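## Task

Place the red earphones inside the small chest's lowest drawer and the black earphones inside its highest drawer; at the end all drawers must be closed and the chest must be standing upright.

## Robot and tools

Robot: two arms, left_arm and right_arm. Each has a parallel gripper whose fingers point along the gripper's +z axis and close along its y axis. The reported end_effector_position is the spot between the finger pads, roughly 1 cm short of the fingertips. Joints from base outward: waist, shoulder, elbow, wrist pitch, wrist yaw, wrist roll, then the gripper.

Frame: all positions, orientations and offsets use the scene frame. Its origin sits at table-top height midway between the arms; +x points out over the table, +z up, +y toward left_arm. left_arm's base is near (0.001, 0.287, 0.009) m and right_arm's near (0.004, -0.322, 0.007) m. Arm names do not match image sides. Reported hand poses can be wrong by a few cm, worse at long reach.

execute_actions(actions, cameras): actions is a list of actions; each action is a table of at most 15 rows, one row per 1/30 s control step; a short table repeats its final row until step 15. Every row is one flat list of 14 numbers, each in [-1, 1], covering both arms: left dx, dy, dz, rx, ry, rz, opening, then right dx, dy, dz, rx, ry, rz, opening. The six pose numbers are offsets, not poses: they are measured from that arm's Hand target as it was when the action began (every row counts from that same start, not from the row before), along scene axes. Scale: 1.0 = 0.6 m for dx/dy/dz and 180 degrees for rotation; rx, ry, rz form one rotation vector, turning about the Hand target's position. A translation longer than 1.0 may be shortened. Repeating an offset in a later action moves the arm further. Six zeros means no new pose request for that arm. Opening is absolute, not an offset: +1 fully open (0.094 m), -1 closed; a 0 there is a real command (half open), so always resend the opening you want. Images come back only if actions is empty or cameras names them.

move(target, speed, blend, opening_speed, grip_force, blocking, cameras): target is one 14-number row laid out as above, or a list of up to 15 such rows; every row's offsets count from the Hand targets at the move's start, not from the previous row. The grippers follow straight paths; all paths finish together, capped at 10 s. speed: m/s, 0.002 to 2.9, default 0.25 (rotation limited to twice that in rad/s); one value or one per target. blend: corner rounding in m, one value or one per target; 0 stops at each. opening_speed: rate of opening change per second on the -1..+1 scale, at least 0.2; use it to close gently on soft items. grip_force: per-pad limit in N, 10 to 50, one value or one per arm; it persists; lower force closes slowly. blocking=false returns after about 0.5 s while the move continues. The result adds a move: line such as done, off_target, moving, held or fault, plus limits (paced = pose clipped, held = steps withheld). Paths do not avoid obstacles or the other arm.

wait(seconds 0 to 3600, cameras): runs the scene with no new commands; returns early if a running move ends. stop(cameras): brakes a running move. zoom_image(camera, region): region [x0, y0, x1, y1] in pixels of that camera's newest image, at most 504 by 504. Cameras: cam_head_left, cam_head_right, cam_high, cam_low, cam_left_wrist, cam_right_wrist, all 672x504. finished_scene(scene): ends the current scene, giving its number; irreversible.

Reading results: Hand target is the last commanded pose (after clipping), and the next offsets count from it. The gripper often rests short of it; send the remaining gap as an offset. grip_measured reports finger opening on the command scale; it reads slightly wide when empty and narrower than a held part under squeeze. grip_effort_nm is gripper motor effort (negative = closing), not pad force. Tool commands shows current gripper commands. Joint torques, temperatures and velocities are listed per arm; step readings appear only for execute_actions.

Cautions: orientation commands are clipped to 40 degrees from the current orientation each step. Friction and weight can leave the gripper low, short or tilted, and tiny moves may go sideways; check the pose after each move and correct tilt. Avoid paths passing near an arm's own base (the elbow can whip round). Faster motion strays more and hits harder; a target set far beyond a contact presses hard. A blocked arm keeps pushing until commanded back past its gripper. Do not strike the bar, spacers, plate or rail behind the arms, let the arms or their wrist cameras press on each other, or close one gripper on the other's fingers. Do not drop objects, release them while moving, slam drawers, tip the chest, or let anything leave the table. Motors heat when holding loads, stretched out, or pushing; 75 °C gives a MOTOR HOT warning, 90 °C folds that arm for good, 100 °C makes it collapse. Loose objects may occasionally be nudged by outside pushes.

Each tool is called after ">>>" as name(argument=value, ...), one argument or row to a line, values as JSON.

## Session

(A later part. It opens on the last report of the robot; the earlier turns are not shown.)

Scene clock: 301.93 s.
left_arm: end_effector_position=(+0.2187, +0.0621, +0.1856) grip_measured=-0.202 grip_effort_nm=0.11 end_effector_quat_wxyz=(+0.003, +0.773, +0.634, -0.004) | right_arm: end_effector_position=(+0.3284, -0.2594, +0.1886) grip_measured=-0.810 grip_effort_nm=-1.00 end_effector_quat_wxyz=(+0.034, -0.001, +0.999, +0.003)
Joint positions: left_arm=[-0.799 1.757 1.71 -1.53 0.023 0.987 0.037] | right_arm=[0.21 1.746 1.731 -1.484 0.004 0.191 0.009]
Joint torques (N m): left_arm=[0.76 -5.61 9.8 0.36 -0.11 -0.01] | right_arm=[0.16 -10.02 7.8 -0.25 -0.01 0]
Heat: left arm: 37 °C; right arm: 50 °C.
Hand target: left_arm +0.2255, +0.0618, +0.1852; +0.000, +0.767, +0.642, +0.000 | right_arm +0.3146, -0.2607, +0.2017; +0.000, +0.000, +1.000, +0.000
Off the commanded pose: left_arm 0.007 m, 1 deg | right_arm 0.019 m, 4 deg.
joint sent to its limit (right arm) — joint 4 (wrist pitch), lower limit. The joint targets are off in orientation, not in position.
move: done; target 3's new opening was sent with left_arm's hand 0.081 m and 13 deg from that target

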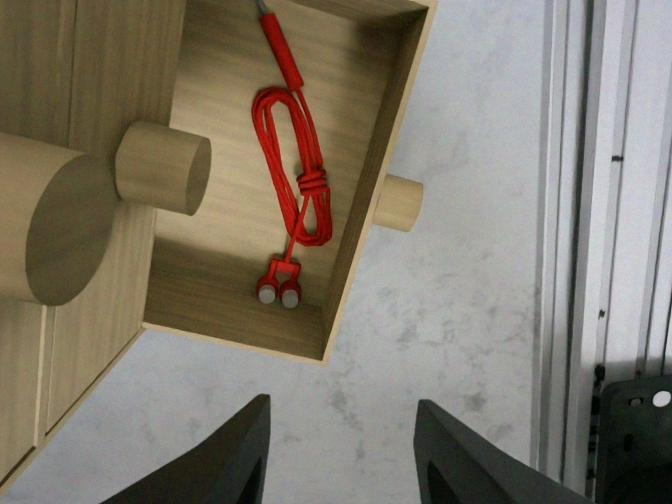

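>>> move(
  target=[
    [-0.0925,0.114,0.091,-0.16,-0.075,0.177,0.3,0,0,0,0,0,0,-0.97],
    [-0.169,0.044,-0.142,-0.3197,-0.149,0.354,0.3,0,0,0,0,0,0,-0.97],
    [-0.106,0.011,-0.229,-0.3197,-0.149,0.354,0.3,0,0,0,0,0,0,-0.97],
    [-0.106,0.011,-0.229,-0.3197,-0.149,0.354,-0.6,0,0,0,0,0,0,-0.97],
  ],
  speed=[0.3,0.3,0.15,0.1],
  blend=[0.03,0.01,0,0],
  cameras=["cam_left_wrist"],
)

>>> move(
  target=[
    [0.157,-0.092,0,0,0,0,-0.6,0,0,0,0,0,0,-0.97],
    [0.157,-0.092,0,0,0,0,0.5,0,0,0,0,0,0,-0.97],
    [0.074,-0.044,0,0,0,0,0.5,0,0,0,0,0,0,-0.97],
    [0.074,-0.044,0.21,0,0,0,1,0,0,0,0,0,0,-0.97],
  ],
  speed=[0.12,0.1,0.15,0.2],
  cameras=["cam_left_wrist","cam_head_right"],
)

Scene clock: 341.57 s.
left_arm: end_effector_position=(+0.1589, +0.0614, +0.0527) grip_measured=-0.597 grip_effort_nm=-0.12 end_effector_quat_wxyz=(+0.477, +0.219, +0.839, -0.144) | right_arm: end_effector_position=(+0.3284, -0.2594, +0.1886) grip_measured=-0.810 grip_effort_nm=-0.99 end_effector_quat_wxyz=(+0.034, -0.001, +0.999, +0.003)
Joint positions: left_arm=[-1.374 1.151 0.145 0.295 -0.663 -0.539 0.019] | right_arm=[0.21 1.746 1.731 -1.484 0.004 0.191 0.009]
Joint torques (N m): left_arm=[0.66 -0.94 5.61 2.42 -0.54 0.3] | right_arm=[0.14 -10.03 7.82 -0.26 0 0]
Heat: left arm: 38 °C; right arm: 51 °C.
Hand target: left_arm +0.1618, +0.0684, +0.0477; +0.482, +0.221, +0.838, -0.129 | right_arm +0.3146, -0.2607, +0.2017; +0.000, +0.000, +1.000, +0.000
Off the commanded pose: left_arm 0.009 m, 2 deg | right_arm 0.019 m, 4 deg.
joint sent to its limit (right arm) — joint 4 (wrist pitch), lower limit. The joint targets are off in orientation, not in position.
move: done

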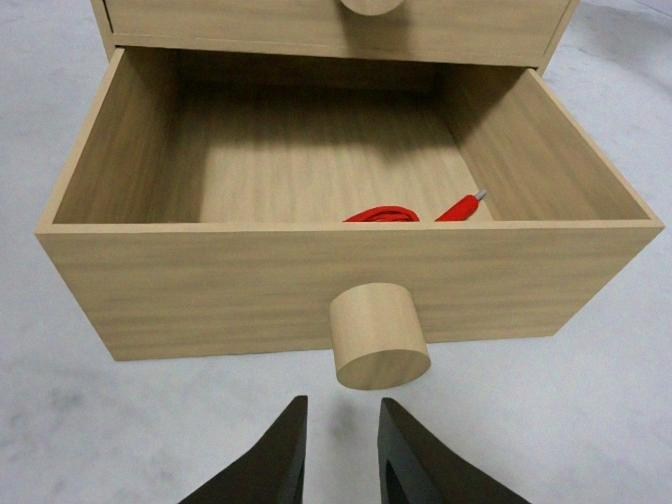

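Scene clock: 347.43 s.
left_arm: end_effector_position=(+0.2022, +0.0458, +0.1637) grip_measured=+0.997 grip_effort_nm=0.11 end_effector_quat_wxyz=(+0.477, +0.233, +0.839, -0.124) | right_arm: end_effector_position=(+0.3284, -0.2594, +0.1886) grip_measured=-0.810 grip_effort_nm=-0.99 end_effector_quat_wxyz=(+0.034, -0.001, +0.999, +0.003)
Joint positions: left_arm=[-1.157 0.993 0.568 -0.223 -0.506 -0.347 0.094] | right_arm=[0.21 1.746 1.731 -1.484 0.004 0.191 0.009]
Joint torques (N m): left_arm=[0.29 -1.2 11.69 2.32 -0.35 -0.04] | right_arm=[0.14 -10.03 7.77 -0.25 -0.01 0]
Heat: left arm: 39 °C; right arm: 51 °C.
Hand target: left_arm +0.2062, +0.0419, +0.1738; +0.482, +0.221, +0.838, -0.129 | right_arm +0.3146, -0.2607, +0.2017; +0.000, +0.000, +1.000, +0.000
Off the commanded pose: left_arm 0.011 m, 2 deg | right_arm 0.019 m, 4 deg.
joint sent to its limit (right arm) — joint 4 (wrist pitch), lower limit. The joint targets are off in orientation, not in position.
move: off_target (left_arm); target 2's new opening was sent with left_arm's hand 0.023 m and 4 deg from that target; target 4's new opening was sent with left_arm's hand 0.011 m and 2 deg from that target
Images, in order (width x height): cam_head_right 672x504, cam_left_wrist 672x504.

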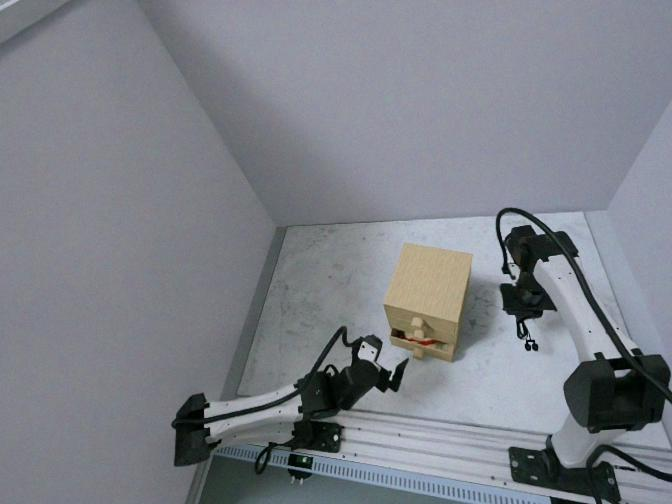

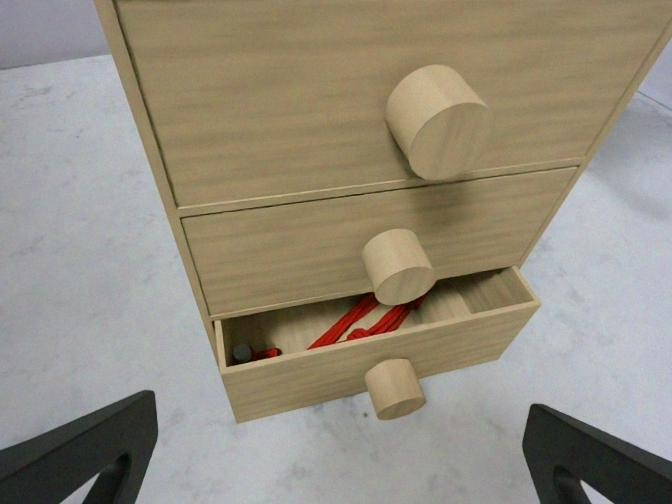

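>>> move(
  target=[
    [-0.009,-0.077,-0.211,0,0,0.065,1,0,0,0,0,0,0,-0.97],
    [0.0705,-0.1015,-0.211,0,0,0.065,1,0,0,0,0,0,0,-0.97],
    [0.0705,-0.1015,-0.211,0,0,0.065,-0.6,0,0,0,0,0,0,-0.97],
  ],
  speed=[0.2,0.12,0.1],
  cameras=["cam_left_wrist"],
)

>>> move(
  target=[0.05,-0.0155,0,0,0,0,-0.6,0,0,0,0,0,0,-0.97],
  speed=0.08,
  cameras=["cam_left_wrist","cam_head_right"],
)

Scene clock: 400.00 s.
left_arm: end_effector_position=(+0.2428, -0.0131, +0.0451) grip_measured=-0.421 grip_effort_nm=-1.04 end_effector_quat_wxyz=(+0.486, +0.134, +0.860, -0.080) | right_arm: end_effector_position=(+0.3284, -0.2594, +0.1886) grip_measured=-0.810 grip_effort_nm=-0.99 end_effector_quat_wxyz=(+0.034, -0.001, +0.999, +0.003)
Joint positions: left_arm=[-1.204 1.736 0.592 0.38 -0.701 -0.569 0.027] | right_arm=[0.21 1.746 1.731 -1.484 0.004 0.191 0.009]
Joint torques (N m): left_arm=[0.51 -4.81 8.51 2.3 -0.47 0.31] | right_arm=[0.13 -10.06 7.82 -0.25 0 0]
Motor temperatures (°C): left_arm=[27 30 48 43 24 23 26] | right_arm=[24 53 44 31 25 22 26]
Heat: left arm: 48 °C; right arm: 53 °C.
Hand target: left_arm +0.2485, -0.0189, +0.0470; +0.492, +0.135, +0.856, -0.079 | right_arm +0.3146, -0.2607, +0.2017; +0.000, +0.000, +1.000, +0.000
Off the commanded pose: left_arm 0.008 m, 1 deg | right_arm 0.019 m, 4 deg.
joint sent to its limit (right arm) — joint 4 (wrist pitch), lower limit. The joint targets are off in orientation, not in position.
move: done

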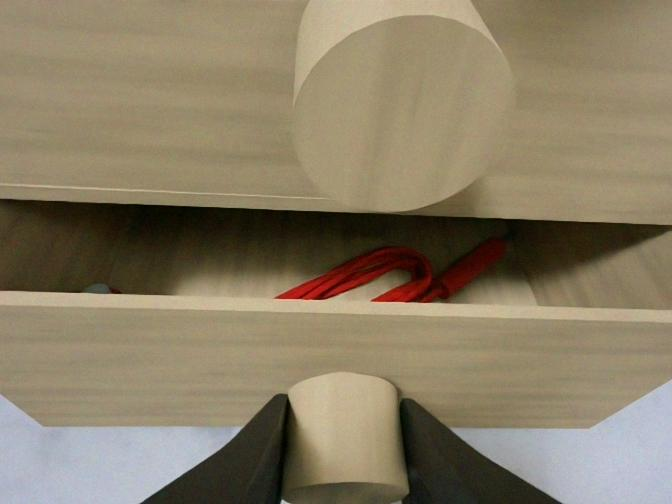

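Scene clock: 400.87 s.
left_arm: end_effector_position=(+0.2702, -0.0207, +0.0454) grip_measured=-0.421 grip_effort_nm=-1.04 end_effector_quat_wxyz=(+0.486, +0.130, +0.861, -0.079) | right_arm: end_effector_position=(+0.3284, -0.2594, +0.1886) grip_measured=-0.810 grip_effort_nm=-0.99 end_effector_quat_wxyz=(+0.034, -0.001, +0.999, +0.003)
Joint positions: left_arm=[-1.129 1.796 0.66 0.408 -0.651 -0.515 0.027] | right_arm=[0.21 1.746 1.731 -1.484 0.004 0.191 0.009]
Joint torques (N m): left_arm=[0.94 -4.9 9.09 2.47 -0.34 0.47] | right_arm=[0.13 -10.04 7.82 -0.25 -0.01 0]
Heat: left arm: 48 °C; right arm: 53 °C.
Hand target: left_arm +0.2785, -0.0282, +0.0470; +0.492, +0.135, +0.856, -0.079 | right_arm +0.3146, -0.2607, +0.2017; +0.000, +0.000, +1.000, +0.000
Off the commanded pose: left_arm 0.011 m, 1 deg | right_arm 0.019 m, 4 deg.
joint sent to its limit (right arm) — joint 4 (wrist pitch), lower limit. The joint targets are off in orientation, not in position.
move: off_target (left_arm)
Images, in order (width x height): cam_head_right 672x504, cam_left_wrist 672x504.

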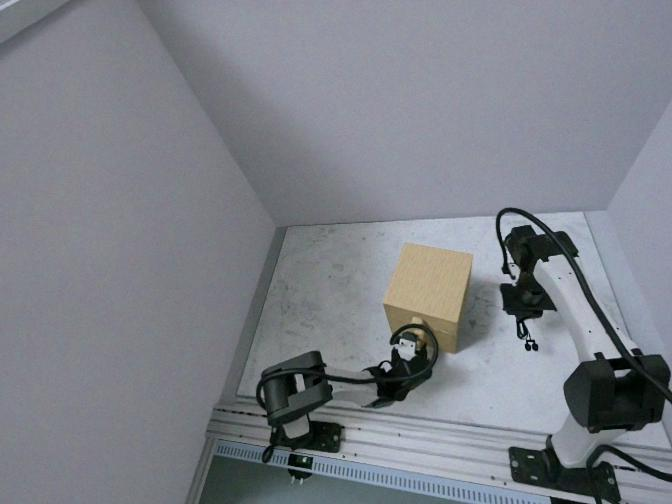

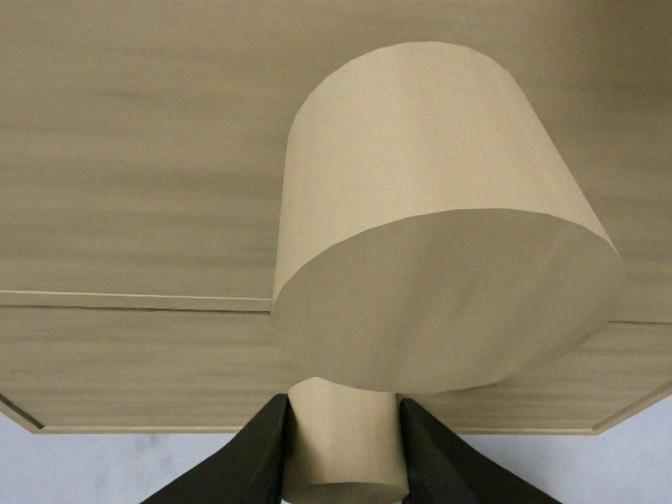

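>>> move(
  target=[
    [-0.008,0.002,0,0,0,0,1,0,0,0,0,0,0,-0.97],
    [-0.105,0.031,0,0,0,0,1,0,0,0,0,0,0,-0.97],
    [-0.1,0.022,0.223,0,0,0,1,0,0,0,0,0,0,-0.97],
  ],
  speed=[0.05,0.15,0.2],
  cameras=["cam_left_wrist"],
)

Scene clock: 420.47 s.
left_arm: end_effector_position=(+0.2144, -0.0114, +0.1706) grip_measured=+0.998 grip_effort_nm=0.11 end_effector_quat_wxyz=(+0.486, +0.150, +0.858, -0.072) | right_arm: end_effector_position=(+0.3284, -0.2594, +0.1886) grip_measured=-0.810 grip_effort_nm=-0.99 end_effector_quat_wxyz=(+0.034, -0.001, +0.999, +0.003)
Joint positions: left_arm=[-1.293 1.375 0.866 -0.313 -0.76 -0.622 0.094] | right_arm=[0.21 1.746 1.731 -1.484 0.004 0.191 0.009]
Joint torques (N m): left_arm=[0.42 -4.82 11.23 1.92 -0.57 -0.07] | right_arm=[0.14 -10 7.8 -0.25 -0.01 -0.01]
Heat: left arm: 45 °C; right arm: 53 °C.
Hand target: left_arm +0.2185, -0.0149, +0.1808; +0.492, +0.135, +0.856, -0.079 | right_arm +0.3146, -0.2607, +0.2017; +0.000, +0.000, +1.000, +0.000
Off the commanded pose: left_arm 0.012 m, 2 deg | right_arm 0.019 m, 4 deg.
joint sent to its limit (right arm) — joint 4 (wrist pitch), lower limit. The joint targets are off in orientation, not in position.
move: off_target (left_arm)

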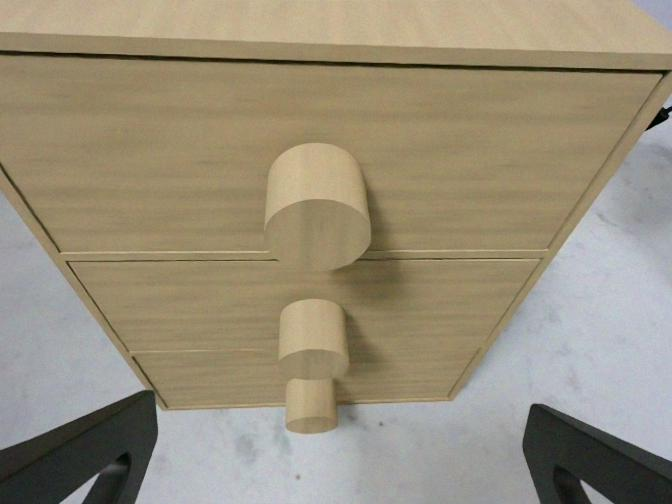

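>>> move(
  target=[
    [0.09,-0.0195,0.024,0,0,0,1,0,0,0,0,0,0,-0.97],
    [0.09,-0.0195,0.024,0,0,0,-0.6,0,0,0,0,0,0,-0.97],
  ],
  speed=0.1,
  cameras=["cam_left_wrist"],
)

Scene clock: 438.23 s.
left_arm: end_effector_position=(+0.2656, -0.0194, +0.1876) grip_measured=-0.425 grip_effort_nm=-1.04 end_effector_quat_wxyz=(+0.485, +0.138, +0.860, -0.074) | right_arm: end_effector_position=(+0.3284, -0.2594, +0.1886) grip_measured=-0.810 grip_effort_nm=-1.00 end_effector_quat_wxyz=(+0.034, -0.001, +0.999, +0.003)
Joint positions: left_arm=[-1.133 1.456 0.981 -0.26 -0.652 -0.502 0.027] | right_arm=[0.21 1.746 1.731 -1.484 0.004 0.191 0.009]
Joint torques (N m): left_arm=[0.61 -4.31 11.44 2.4 -0.39 0.25] | right_arm=[0.13 -10.02 7.82 -0.25 -0.01 -0.01]
Heat: left arm: 46 °C; right arm: 53 °C.
Hand target: left_arm +0.2726, -0.0266, +0.1952; +0.492, +0.135, +0.856, -0.079 | right_arm +0.3146, -0.2607, +0.2017; +0.000, +0.000, +1.000, +0.000
Off the commanded pose: left_arm 0.013 m, 1 deg | right_arm 0.019 m, 4 deg.
joint sent to its limit (right arm) — joint 4 (wrist pitch), lower limit. The joint targets are off in orientation, not in position.
move: off_target (left_arm); target 2's new opening was sent with left_arm's hand 0.013 m and 1 deg from that target

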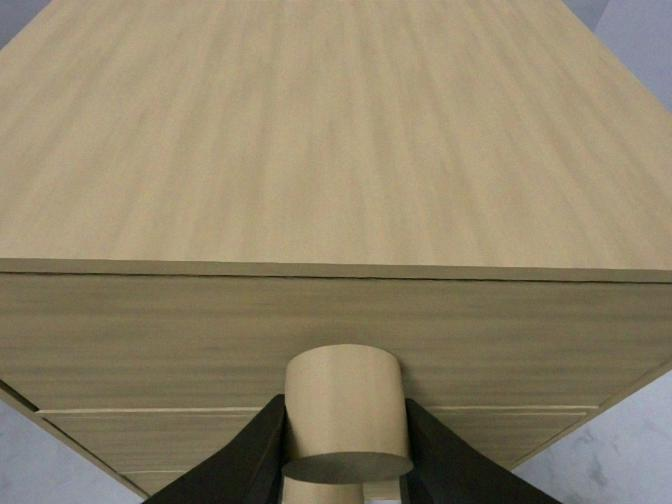

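>>> move(
  target=[
    [-0.138,0.042,0,0,0,0,-0.6,0,0,0.2,0,0,0,-0.97],
    [-0.138,0.042,0,0,0,0,0.6,0,0,0.2,0,0,0,-0.97],
    [-0.188,0.062,0,0,0,0,0.6,0,0,0.2,0,0,0,-0.97],
    [-0.183,0.41,0.09,0,0,0,0.6,-0.058,0.351,0.2,0,0,0.405,-0.97],
  ],
  speed=[0.12,0.1,0.1,0.25],
  cameras=["cam_right_wrist","cam_head_left","cam_high"],
)

Scene clock: 464.67 s.
left_arm: end_effector_position=(+0.1629, +0.2186, +0.2402) grip_measured=+0.598 grip_effort_nm=0.11 end_effector_quat_wxyz=(+0.479, +0.136, +0.864, -0.073) | right_arm: end_effector_position=(+0.2904, -0.0440, +0.3278) grip_measured=-0.810 grip_effort_nm=-1.00 end_effector_quat_wxyz=(+0.267, -0.565, +0.780, +0.038)
Joint positions: left_arm=[-0.724 0.383 0.799 -1.028 -0.328 -0.226 0.075] | right_arm=[0.789 1.781 2.238 -1.479 0 -0.482 0.009]
Joint torques (N m): left_arm=[0.61 1.61 8.72 2.62 -0.17 0.26] | right_arm=[0.58 -7.13 7.28 0.75 0 -0.12]
Heat: left arm: 47 °C; right arm: 52 °C.
Hand target: left_arm +0.1627, +0.2193, +0.2493; +0.492, +0.135, +0.856, -0.079 | right_arm +0.2798, -0.0502, +0.3217; +0.000, -0.594, +0.804, +0.000
Off the commanded pose: left_arm 0.009 m, 2 deg | right_arm 0.014 m, 31 deg.
joint sent to its limit (right arm) — joint 4 (wrist pitch), lower limit. The joint targets are off in orientation, not in position.
move: off_target (right_arm)
Images, in order (width x height): cam_head_left 672x504, cam_high 672x504, cam_right_wrist 672x504.

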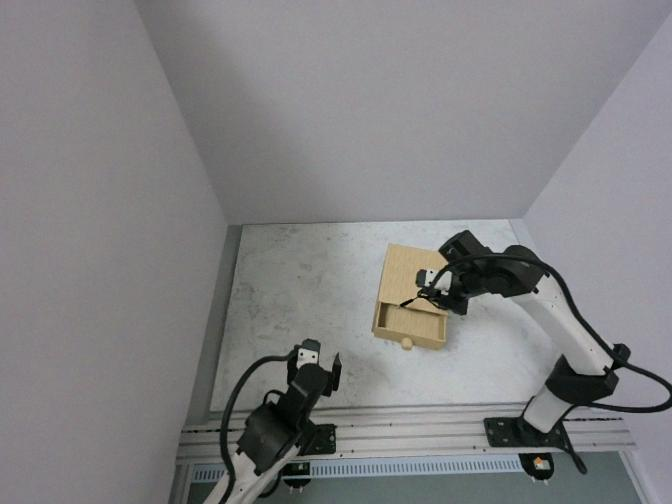

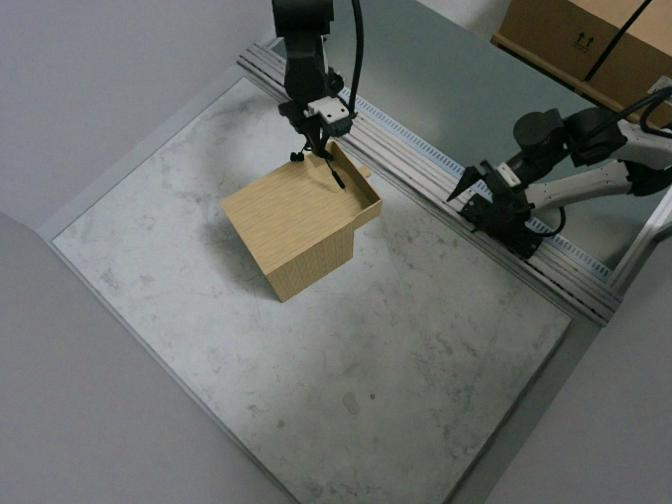

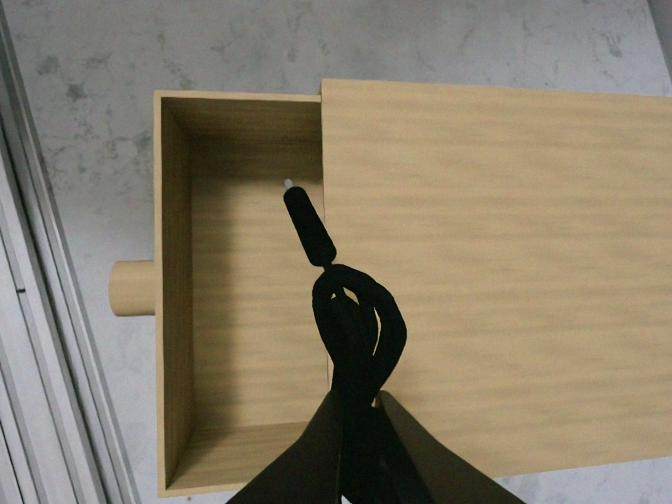

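>>> move(
  target=[
    [0,0,0,0,0,0,0.6,-0.0065,0.053,0,0,0,0,-0.97],
    [0,0,0,0,0,0,0.6,-0.0065,0.053,-0.13,0,0,0,-0.97],
  ],
  speed=0.15,
  blend=[0.005,0],
  cameras=["cam_right_wrist","cam_high","cam_head_left"],
)

Scene clock: 483.03 s.
left_arm: end_effector_position=(+0.1628, +0.2185, +0.2402) grip_measured=+0.598 grip_effort_nm=0.11 end_effector_quat_wxyz=(+0.479, +0.136, +0.864, -0.073) | right_arm: end_effector_position=(+0.2898, -0.0071, +0.2587) grip_measured=-0.810 grip_effort_nm=-0.99 end_effector_quat_wxyz=(+0.179, -0.586, +0.789, +0.033)
Joint positions: left_arm=[-0.724 0.383 0.799 -1.028 -0.327 -0.225 0.075] | right_arm=[0.854 1.941 2.219 -1.479 0.004 -0.443 0.009]
Joint torques (N m): left_arm=[0.31 1.55 8.7 2.61 -0.22 0.23] | right_arm=[0.54 -9.07 4.45 0.36 0 0.1]
Heat: left arm: 46 °C; right arm: 50 °C.
Hand target: left_arm +0.1626, +0.2194, +0.2492; +0.493, +0.134, +0.856, -0.078 | right_arm +0.2758, -0.0184, +0.2436; +0.000, -0.594, +0.804, +0.000
Off the commanded pose: left_arm 0.009 m, 2 deg | right_arm 0.023 m, 21 deg.
joint sent to its limit (right arm) — joint 4 (wrist pitch), lower limit. The joint targets are off in orientation, not in position.
move: off_target (right_arm)
Images, in order (width x height): cam_head_left 672x504, cam_high 672x504, cam_right_wrist 672x504.

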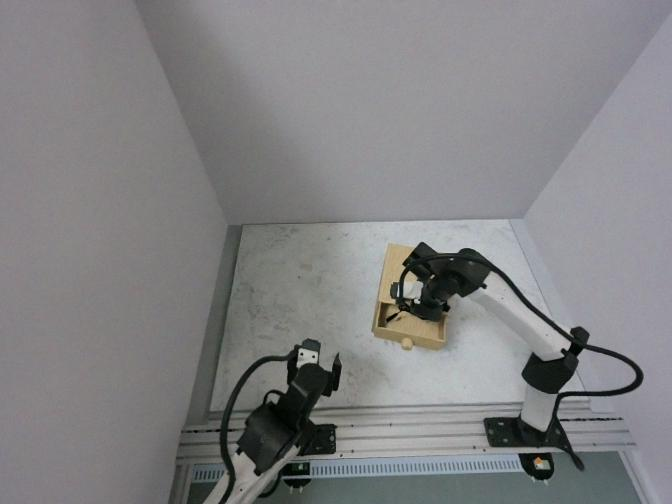

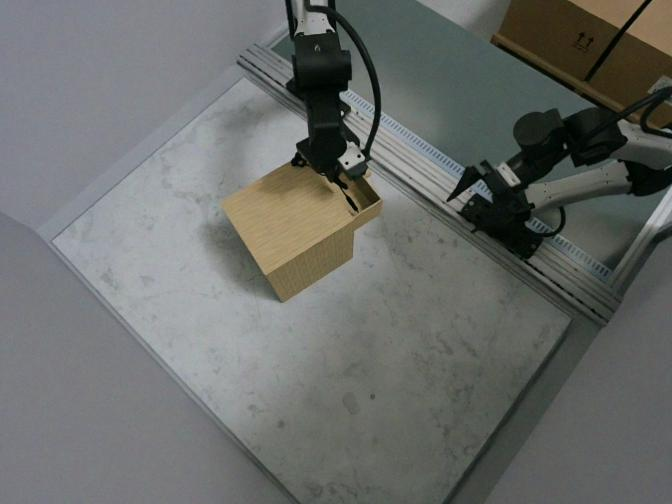

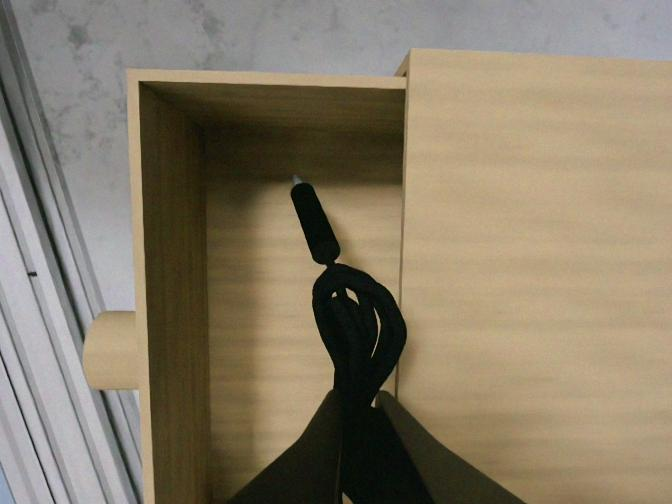

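>>> move(
  target=[
    [0,0,0,0,0,0,0.6,-0.042,0.022,0,0,0,0,-0.97],
    [0,0,0,0,0,0,0.6,-0.042,0.022,-0.07,0,0,0,-0.97],
  ],
  speed=0.12,
  cameras=["cam_right_wrist"],
)

Scene clock: 496.90 s.
left_arm: end_effector_position=(+0.1628, +0.2185, +0.2402) grip_measured=+0.598 grip_effort_nm=0.11 end_effector_quat_wxyz=(+0.479, +0.136, +0.864, -0.073) | right_arm: end_effector_position=(+0.2647, +0.0078, +0.2171) grip_measured=-0.810 grip_effort_nm=-0.99 end_effector_quat_wxyz=(+0.117, -0.592, +0.797, +0.030)
Joint positions: left_arm=[-0.724 0.383 0.799 -1.028 -0.327 -0.225 0.075] | right_arm=[0.922 1.986 2.141 -1.48 0.004 -0.373 0.009]
Joint torques (N m): left_arm=[0.29 1.54 8.69 2.61 -0.22 0.23] | right_arm=[0.54 -9.25 4.34 0.11 0 0.09]
Heat: left arm: 45 °C; right arm: 49 °C.
Hand target: left_arm +0.1626, +0.2194, +0.2492; +0.493, +0.134, +0.856, -0.078 | right_arm +0.2506, -0.0052, +0.2015; +0.000, -0.594, +0.804, +0.000
Off the commanded pose: left_arm 0.009 m, 2 deg | right_arm 0.025 m, 14 deg.
joint sent to its limit (right arm) — joint 4 (wrist pitch), lower limit. The joint targets are off in orientation, not in position.
move: off_target (right_arm)

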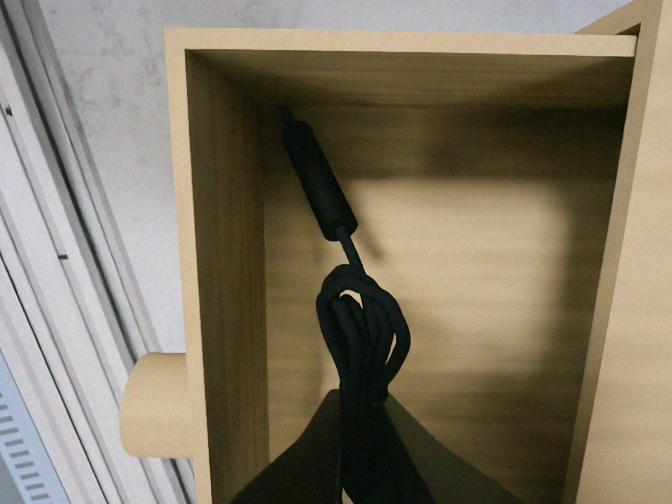

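>>> move(
  target=[
    [0,0,0,0,0,0,0.6,0.004,-0.008,-0.045,0,0,0,-0.97],
    [0,0,0,0,0,0,0.6,0.004,-0.008,-0.045,0,0,0,-0.3],
    [0,0,0,0,0,0,0.6,0.004,-0.008,0.17,0,0,0,-0.3],
  ],
  speed=[0.08,0.1,0.12],
  cameras=["cam_right_wrist"],
)

Scene clock: 506.83 s.
left_arm: end_effector_position=(+0.1628, +0.2185, +0.2402) grip_measured=+0.598 grip_effort_nm=0.11 end_effector_quat_wxyz=(+0.479, +0.136, +0.864, -0.073) | right_arm: end_effector_position=(+0.2638, +0.0052, +0.2956) grip_measured=-0.302 grip_effort_nm=0.14 end_effector_quat_wxyz=(+0.223, -0.579, +0.782, +0.058)
Joint positions: left_arm=[-0.724 0.383 0.799 -1.028 -0.327 -0.225 0.075] | right_arm=[0.92 1.875 2.252 -1.479 0.005 -0.373 0.033]
Joint torques (N m): left_arm=[0.29 1.55 8.7 2.61 -0.22 0.23] | right_arm=[-0.28 -10.92 7.35 0.6 -0.02 -0.02]
Heat: left arm: 46 °C; right arm: 49 °C.
Hand target: left_arm +0.1626, +0.2194, +0.2492; +0.493, +0.134, +0.856, -0.078 | right_arm +0.2531, -0.0101, +0.3037; +0.000, -0.594, +0.804, +0.000
Off the commanded pose: left_arm 0.009 m, 2 deg | right_arm 0.020 m, 27 deg.
joint sent to its limit (right arm) — joint 4 (wrist pitch), lower limit. The joint targets are off in orientation, not in position.
move: off_target (right_arm); target 2's new opening was sent with right_arm's hand 0.025 m and 9 deg from that target

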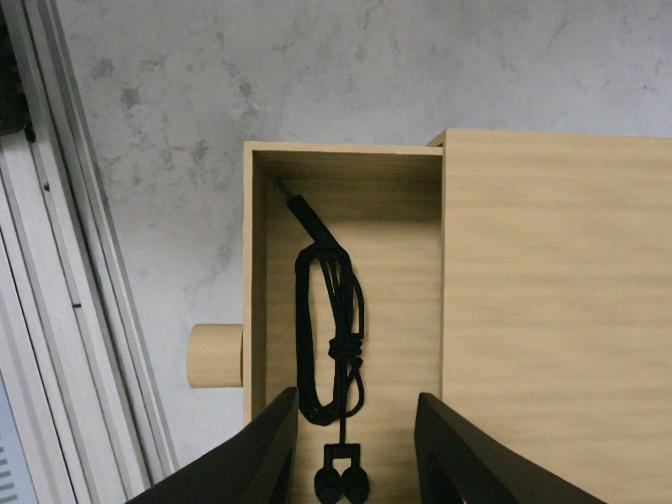

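>>> move(
  target=[
    [0,0,0,0,0,0,1,0,-0.48,0.05,0,0,0,-0.3],
    [-0.005,-0.348,-0.09,0,0,0,1,0,-0.48,0.05,0,0,0,-0.3],
    [0.045,-0.368,-0.09,0,0,0,1,0,-0.48,0.05,0,0,0,-0.3],
    [0.045,-0.368,-0.09,0,0,0,-0.6,0,-0.48,0.05,0,0,0,-0.3],
  ],
  speed=[0.3,0.25,0.1,0.1],
  cameras=["cam_left_wrist"],
)

Scene clock: 523.47 s.
left_arm: end_effector_position=(+0.1847, +0.0044, +0.1875) grip_measured=-0.443 grip_effort_nm=-1.04 end_effector_quat_wxyz=(+0.486, +0.141, +0.859, -0.075) | right_arm: end_effector_position=(+0.2707, -0.2977, +0.3479) grip_measured=-0.302 grip_effort_nm=0.14 end_effector_quat_wxyz=(+0.266, -0.558, +0.771, -0.155)
Joint positions: left_arm=[-1.393 1.283 0.883 -0.5 -0.829 -0.748 0.026] | right_arm=[0.098 1.267 1.802 -1.478 -0.012 -1.168 0.033]
Joint torques (N m): left_arm=[0.7 -2.91 11.07 1.98 -0.59 0.21] | right_arm=[0.68 -3.43 3.81 0.87 0.04 -0.11]
Heat: left arm: 46 °C; right arm: 50 °C.
Hand target: left_arm +0.1896, -0.0015, +0.1953; +0.493, +0.134, +0.856, -0.078 | right_arm +0.2531, -0.2980, +0.3336; +0.000, -0.594, +0.804, +0.000
Off the commanded pose: left_arm 0.011 m, 1 deg | right_arm 0.023 m, 36 deg.
joint sent to its limit (right arm) — joint 4 (wrist pitch), lower limit. The joint targets are off in orientation, not in position.
move: off_target (left_arm, right_arm); target 4's new opening was sent with left_arm's hand 0.012 m and 1 deg from that target

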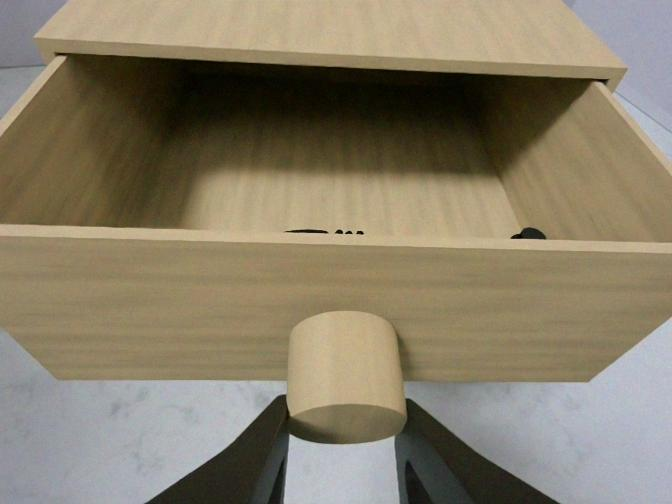

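>>> move(
  target=[0.142,-0.043,0,0,0,0,-0.6,0,0,0,0,0,0,-0.3],
  speed=0.1,
  cameras=["cam_left_wrist"],
)

Scene clock: 529.83 s.
left_arm: end_effector_position=(+0.2628, -0.0176, +0.1881) grip_measured=-0.443 grip_effort_nm=-1.04 end_effector_quat_wxyz=(+0.483, +0.140, +0.861, -0.069) | right_arm: end_effector_position=(+0.2707, -0.2977, +0.3479) grip_measured=-0.302 grip_effort_nm=0.14 end_effector_quat_wxyz=(+0.266, -0.558, +0.771, -0.155)
Joint positions: left_arm=[-1.14 1.45 0.985 -0.283 -0.661 -0.507 0.026] | right_arm=[0.098 1.267 1.802 -1.478 -0.012 -1.168 0.033]
Joint torques (N m): left_arm=[1.63 -3.47 11.45 2.68 -0.29 0.35] | right_arm=[0.69 -3.41 3.79 0.87 0.04 -0.11]
Motor temperatures (°C): left_arm=[27 29 46 46 24 23 27] | right_arm=[24 48 42 30 25 22 25]
Heat: left arm: 46 °C; right arm: 48 °C.
Hand target: left_arm +0.2749, -0.0271, +0.1951; +0.493, +0.134, +0.856, -0.078 | right_arm +0.2531, -0.2980, +0.3336; +0.000, -0.594, +0.804, +0.000
Off the commanded pose: left_arm 0.017 m, 2 deg | right_arm 0.023 m, 36 deg.
joint sent to its limit (right arm) — joint 4 (wrist pitch), lower limit. The joint targets are off in orientation, not in position.
move: off_target (left_arm)

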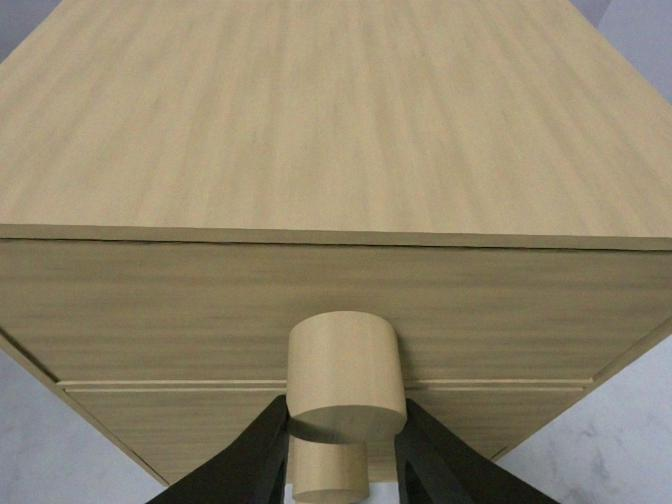

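Closed. Releasing and backing away to verify all drawers.

>>> move(
  target=[
    [-0.008,0.002,0,0,0,0,0.5,0,0,0,0,0,0,-0.3],
    [-0.11,0.035,0,0,0,0,0.5,0,0,0,0,0,0,-0.3],
    [-0.11,0.035,0.08,0,0,0,0.5,0,0,0,0,0,0,-0.3],
  ],
  speed=[0.05,0.12,0.2],
  cameras=["cam_left_wrist"],
)

Scene clock: 539.60 s.
left_arm: end_effector_position=(+0.2072, -0.0039, +0.2275) grip_measured=+0.498 grip_effort_nm=0.11 end_effector_quat_wxyz=(+0.482, +0.150, +0.861, -0.067) | right_arm: end_effector_position=(+0.2707, -0.2977, +0.3479) grip_measured=-0.302 grip_effort_nm=0.14 end_effector_quat_wxyz=(+0.266, -0.558, +0.771, -0.155)
Joint positions: left_arm=[-1.307 1.319 1.064 -0.598 -0.769 -0.646 0.07] | right_arm=[0.098 1.267 1.802 -1.478 -0.012 -1.168 0.033]
Joint torques (N m): left_arm=[-0.27 -5.31 11.63 1.87 -0.66 -0.05] | right_arm=[0.69 -3.4 3.79 0.86 0.04 -0.11]
Heat: left arm: 46 °C; right arm: 46 °C.
Hand target: left_arm +0.2088, -0.0062, +0.2431; +0.493, +0.134, +0.856, -0.078 | right_arm +0.2531, -0.2980, +0.3336; +0.000, -0.594, +0.804, +0.000
Off the commanded pose: left_arm 0.016 m, 3 deg | right_arm 0.023 m, 36 deg.
joint sent to its limit (right arm) — joint 4 (wrist pitch), lower limit. The joint targets are off in orientation, not in position.
move: off_target (left_arm)

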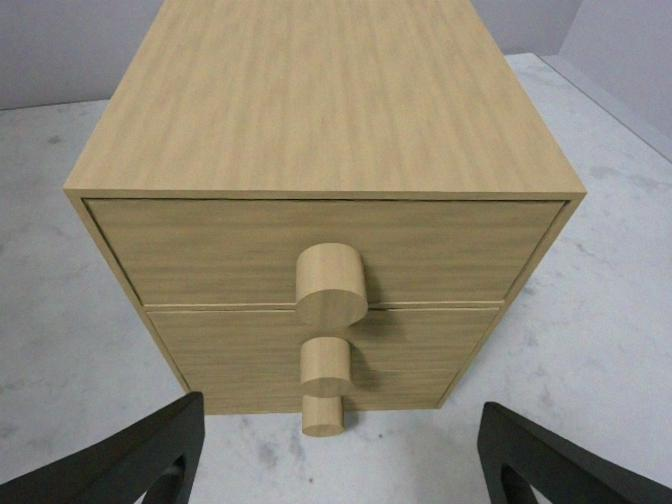

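>>> finished_scene(
  scene=1,
)

The scene is finished: the task was done.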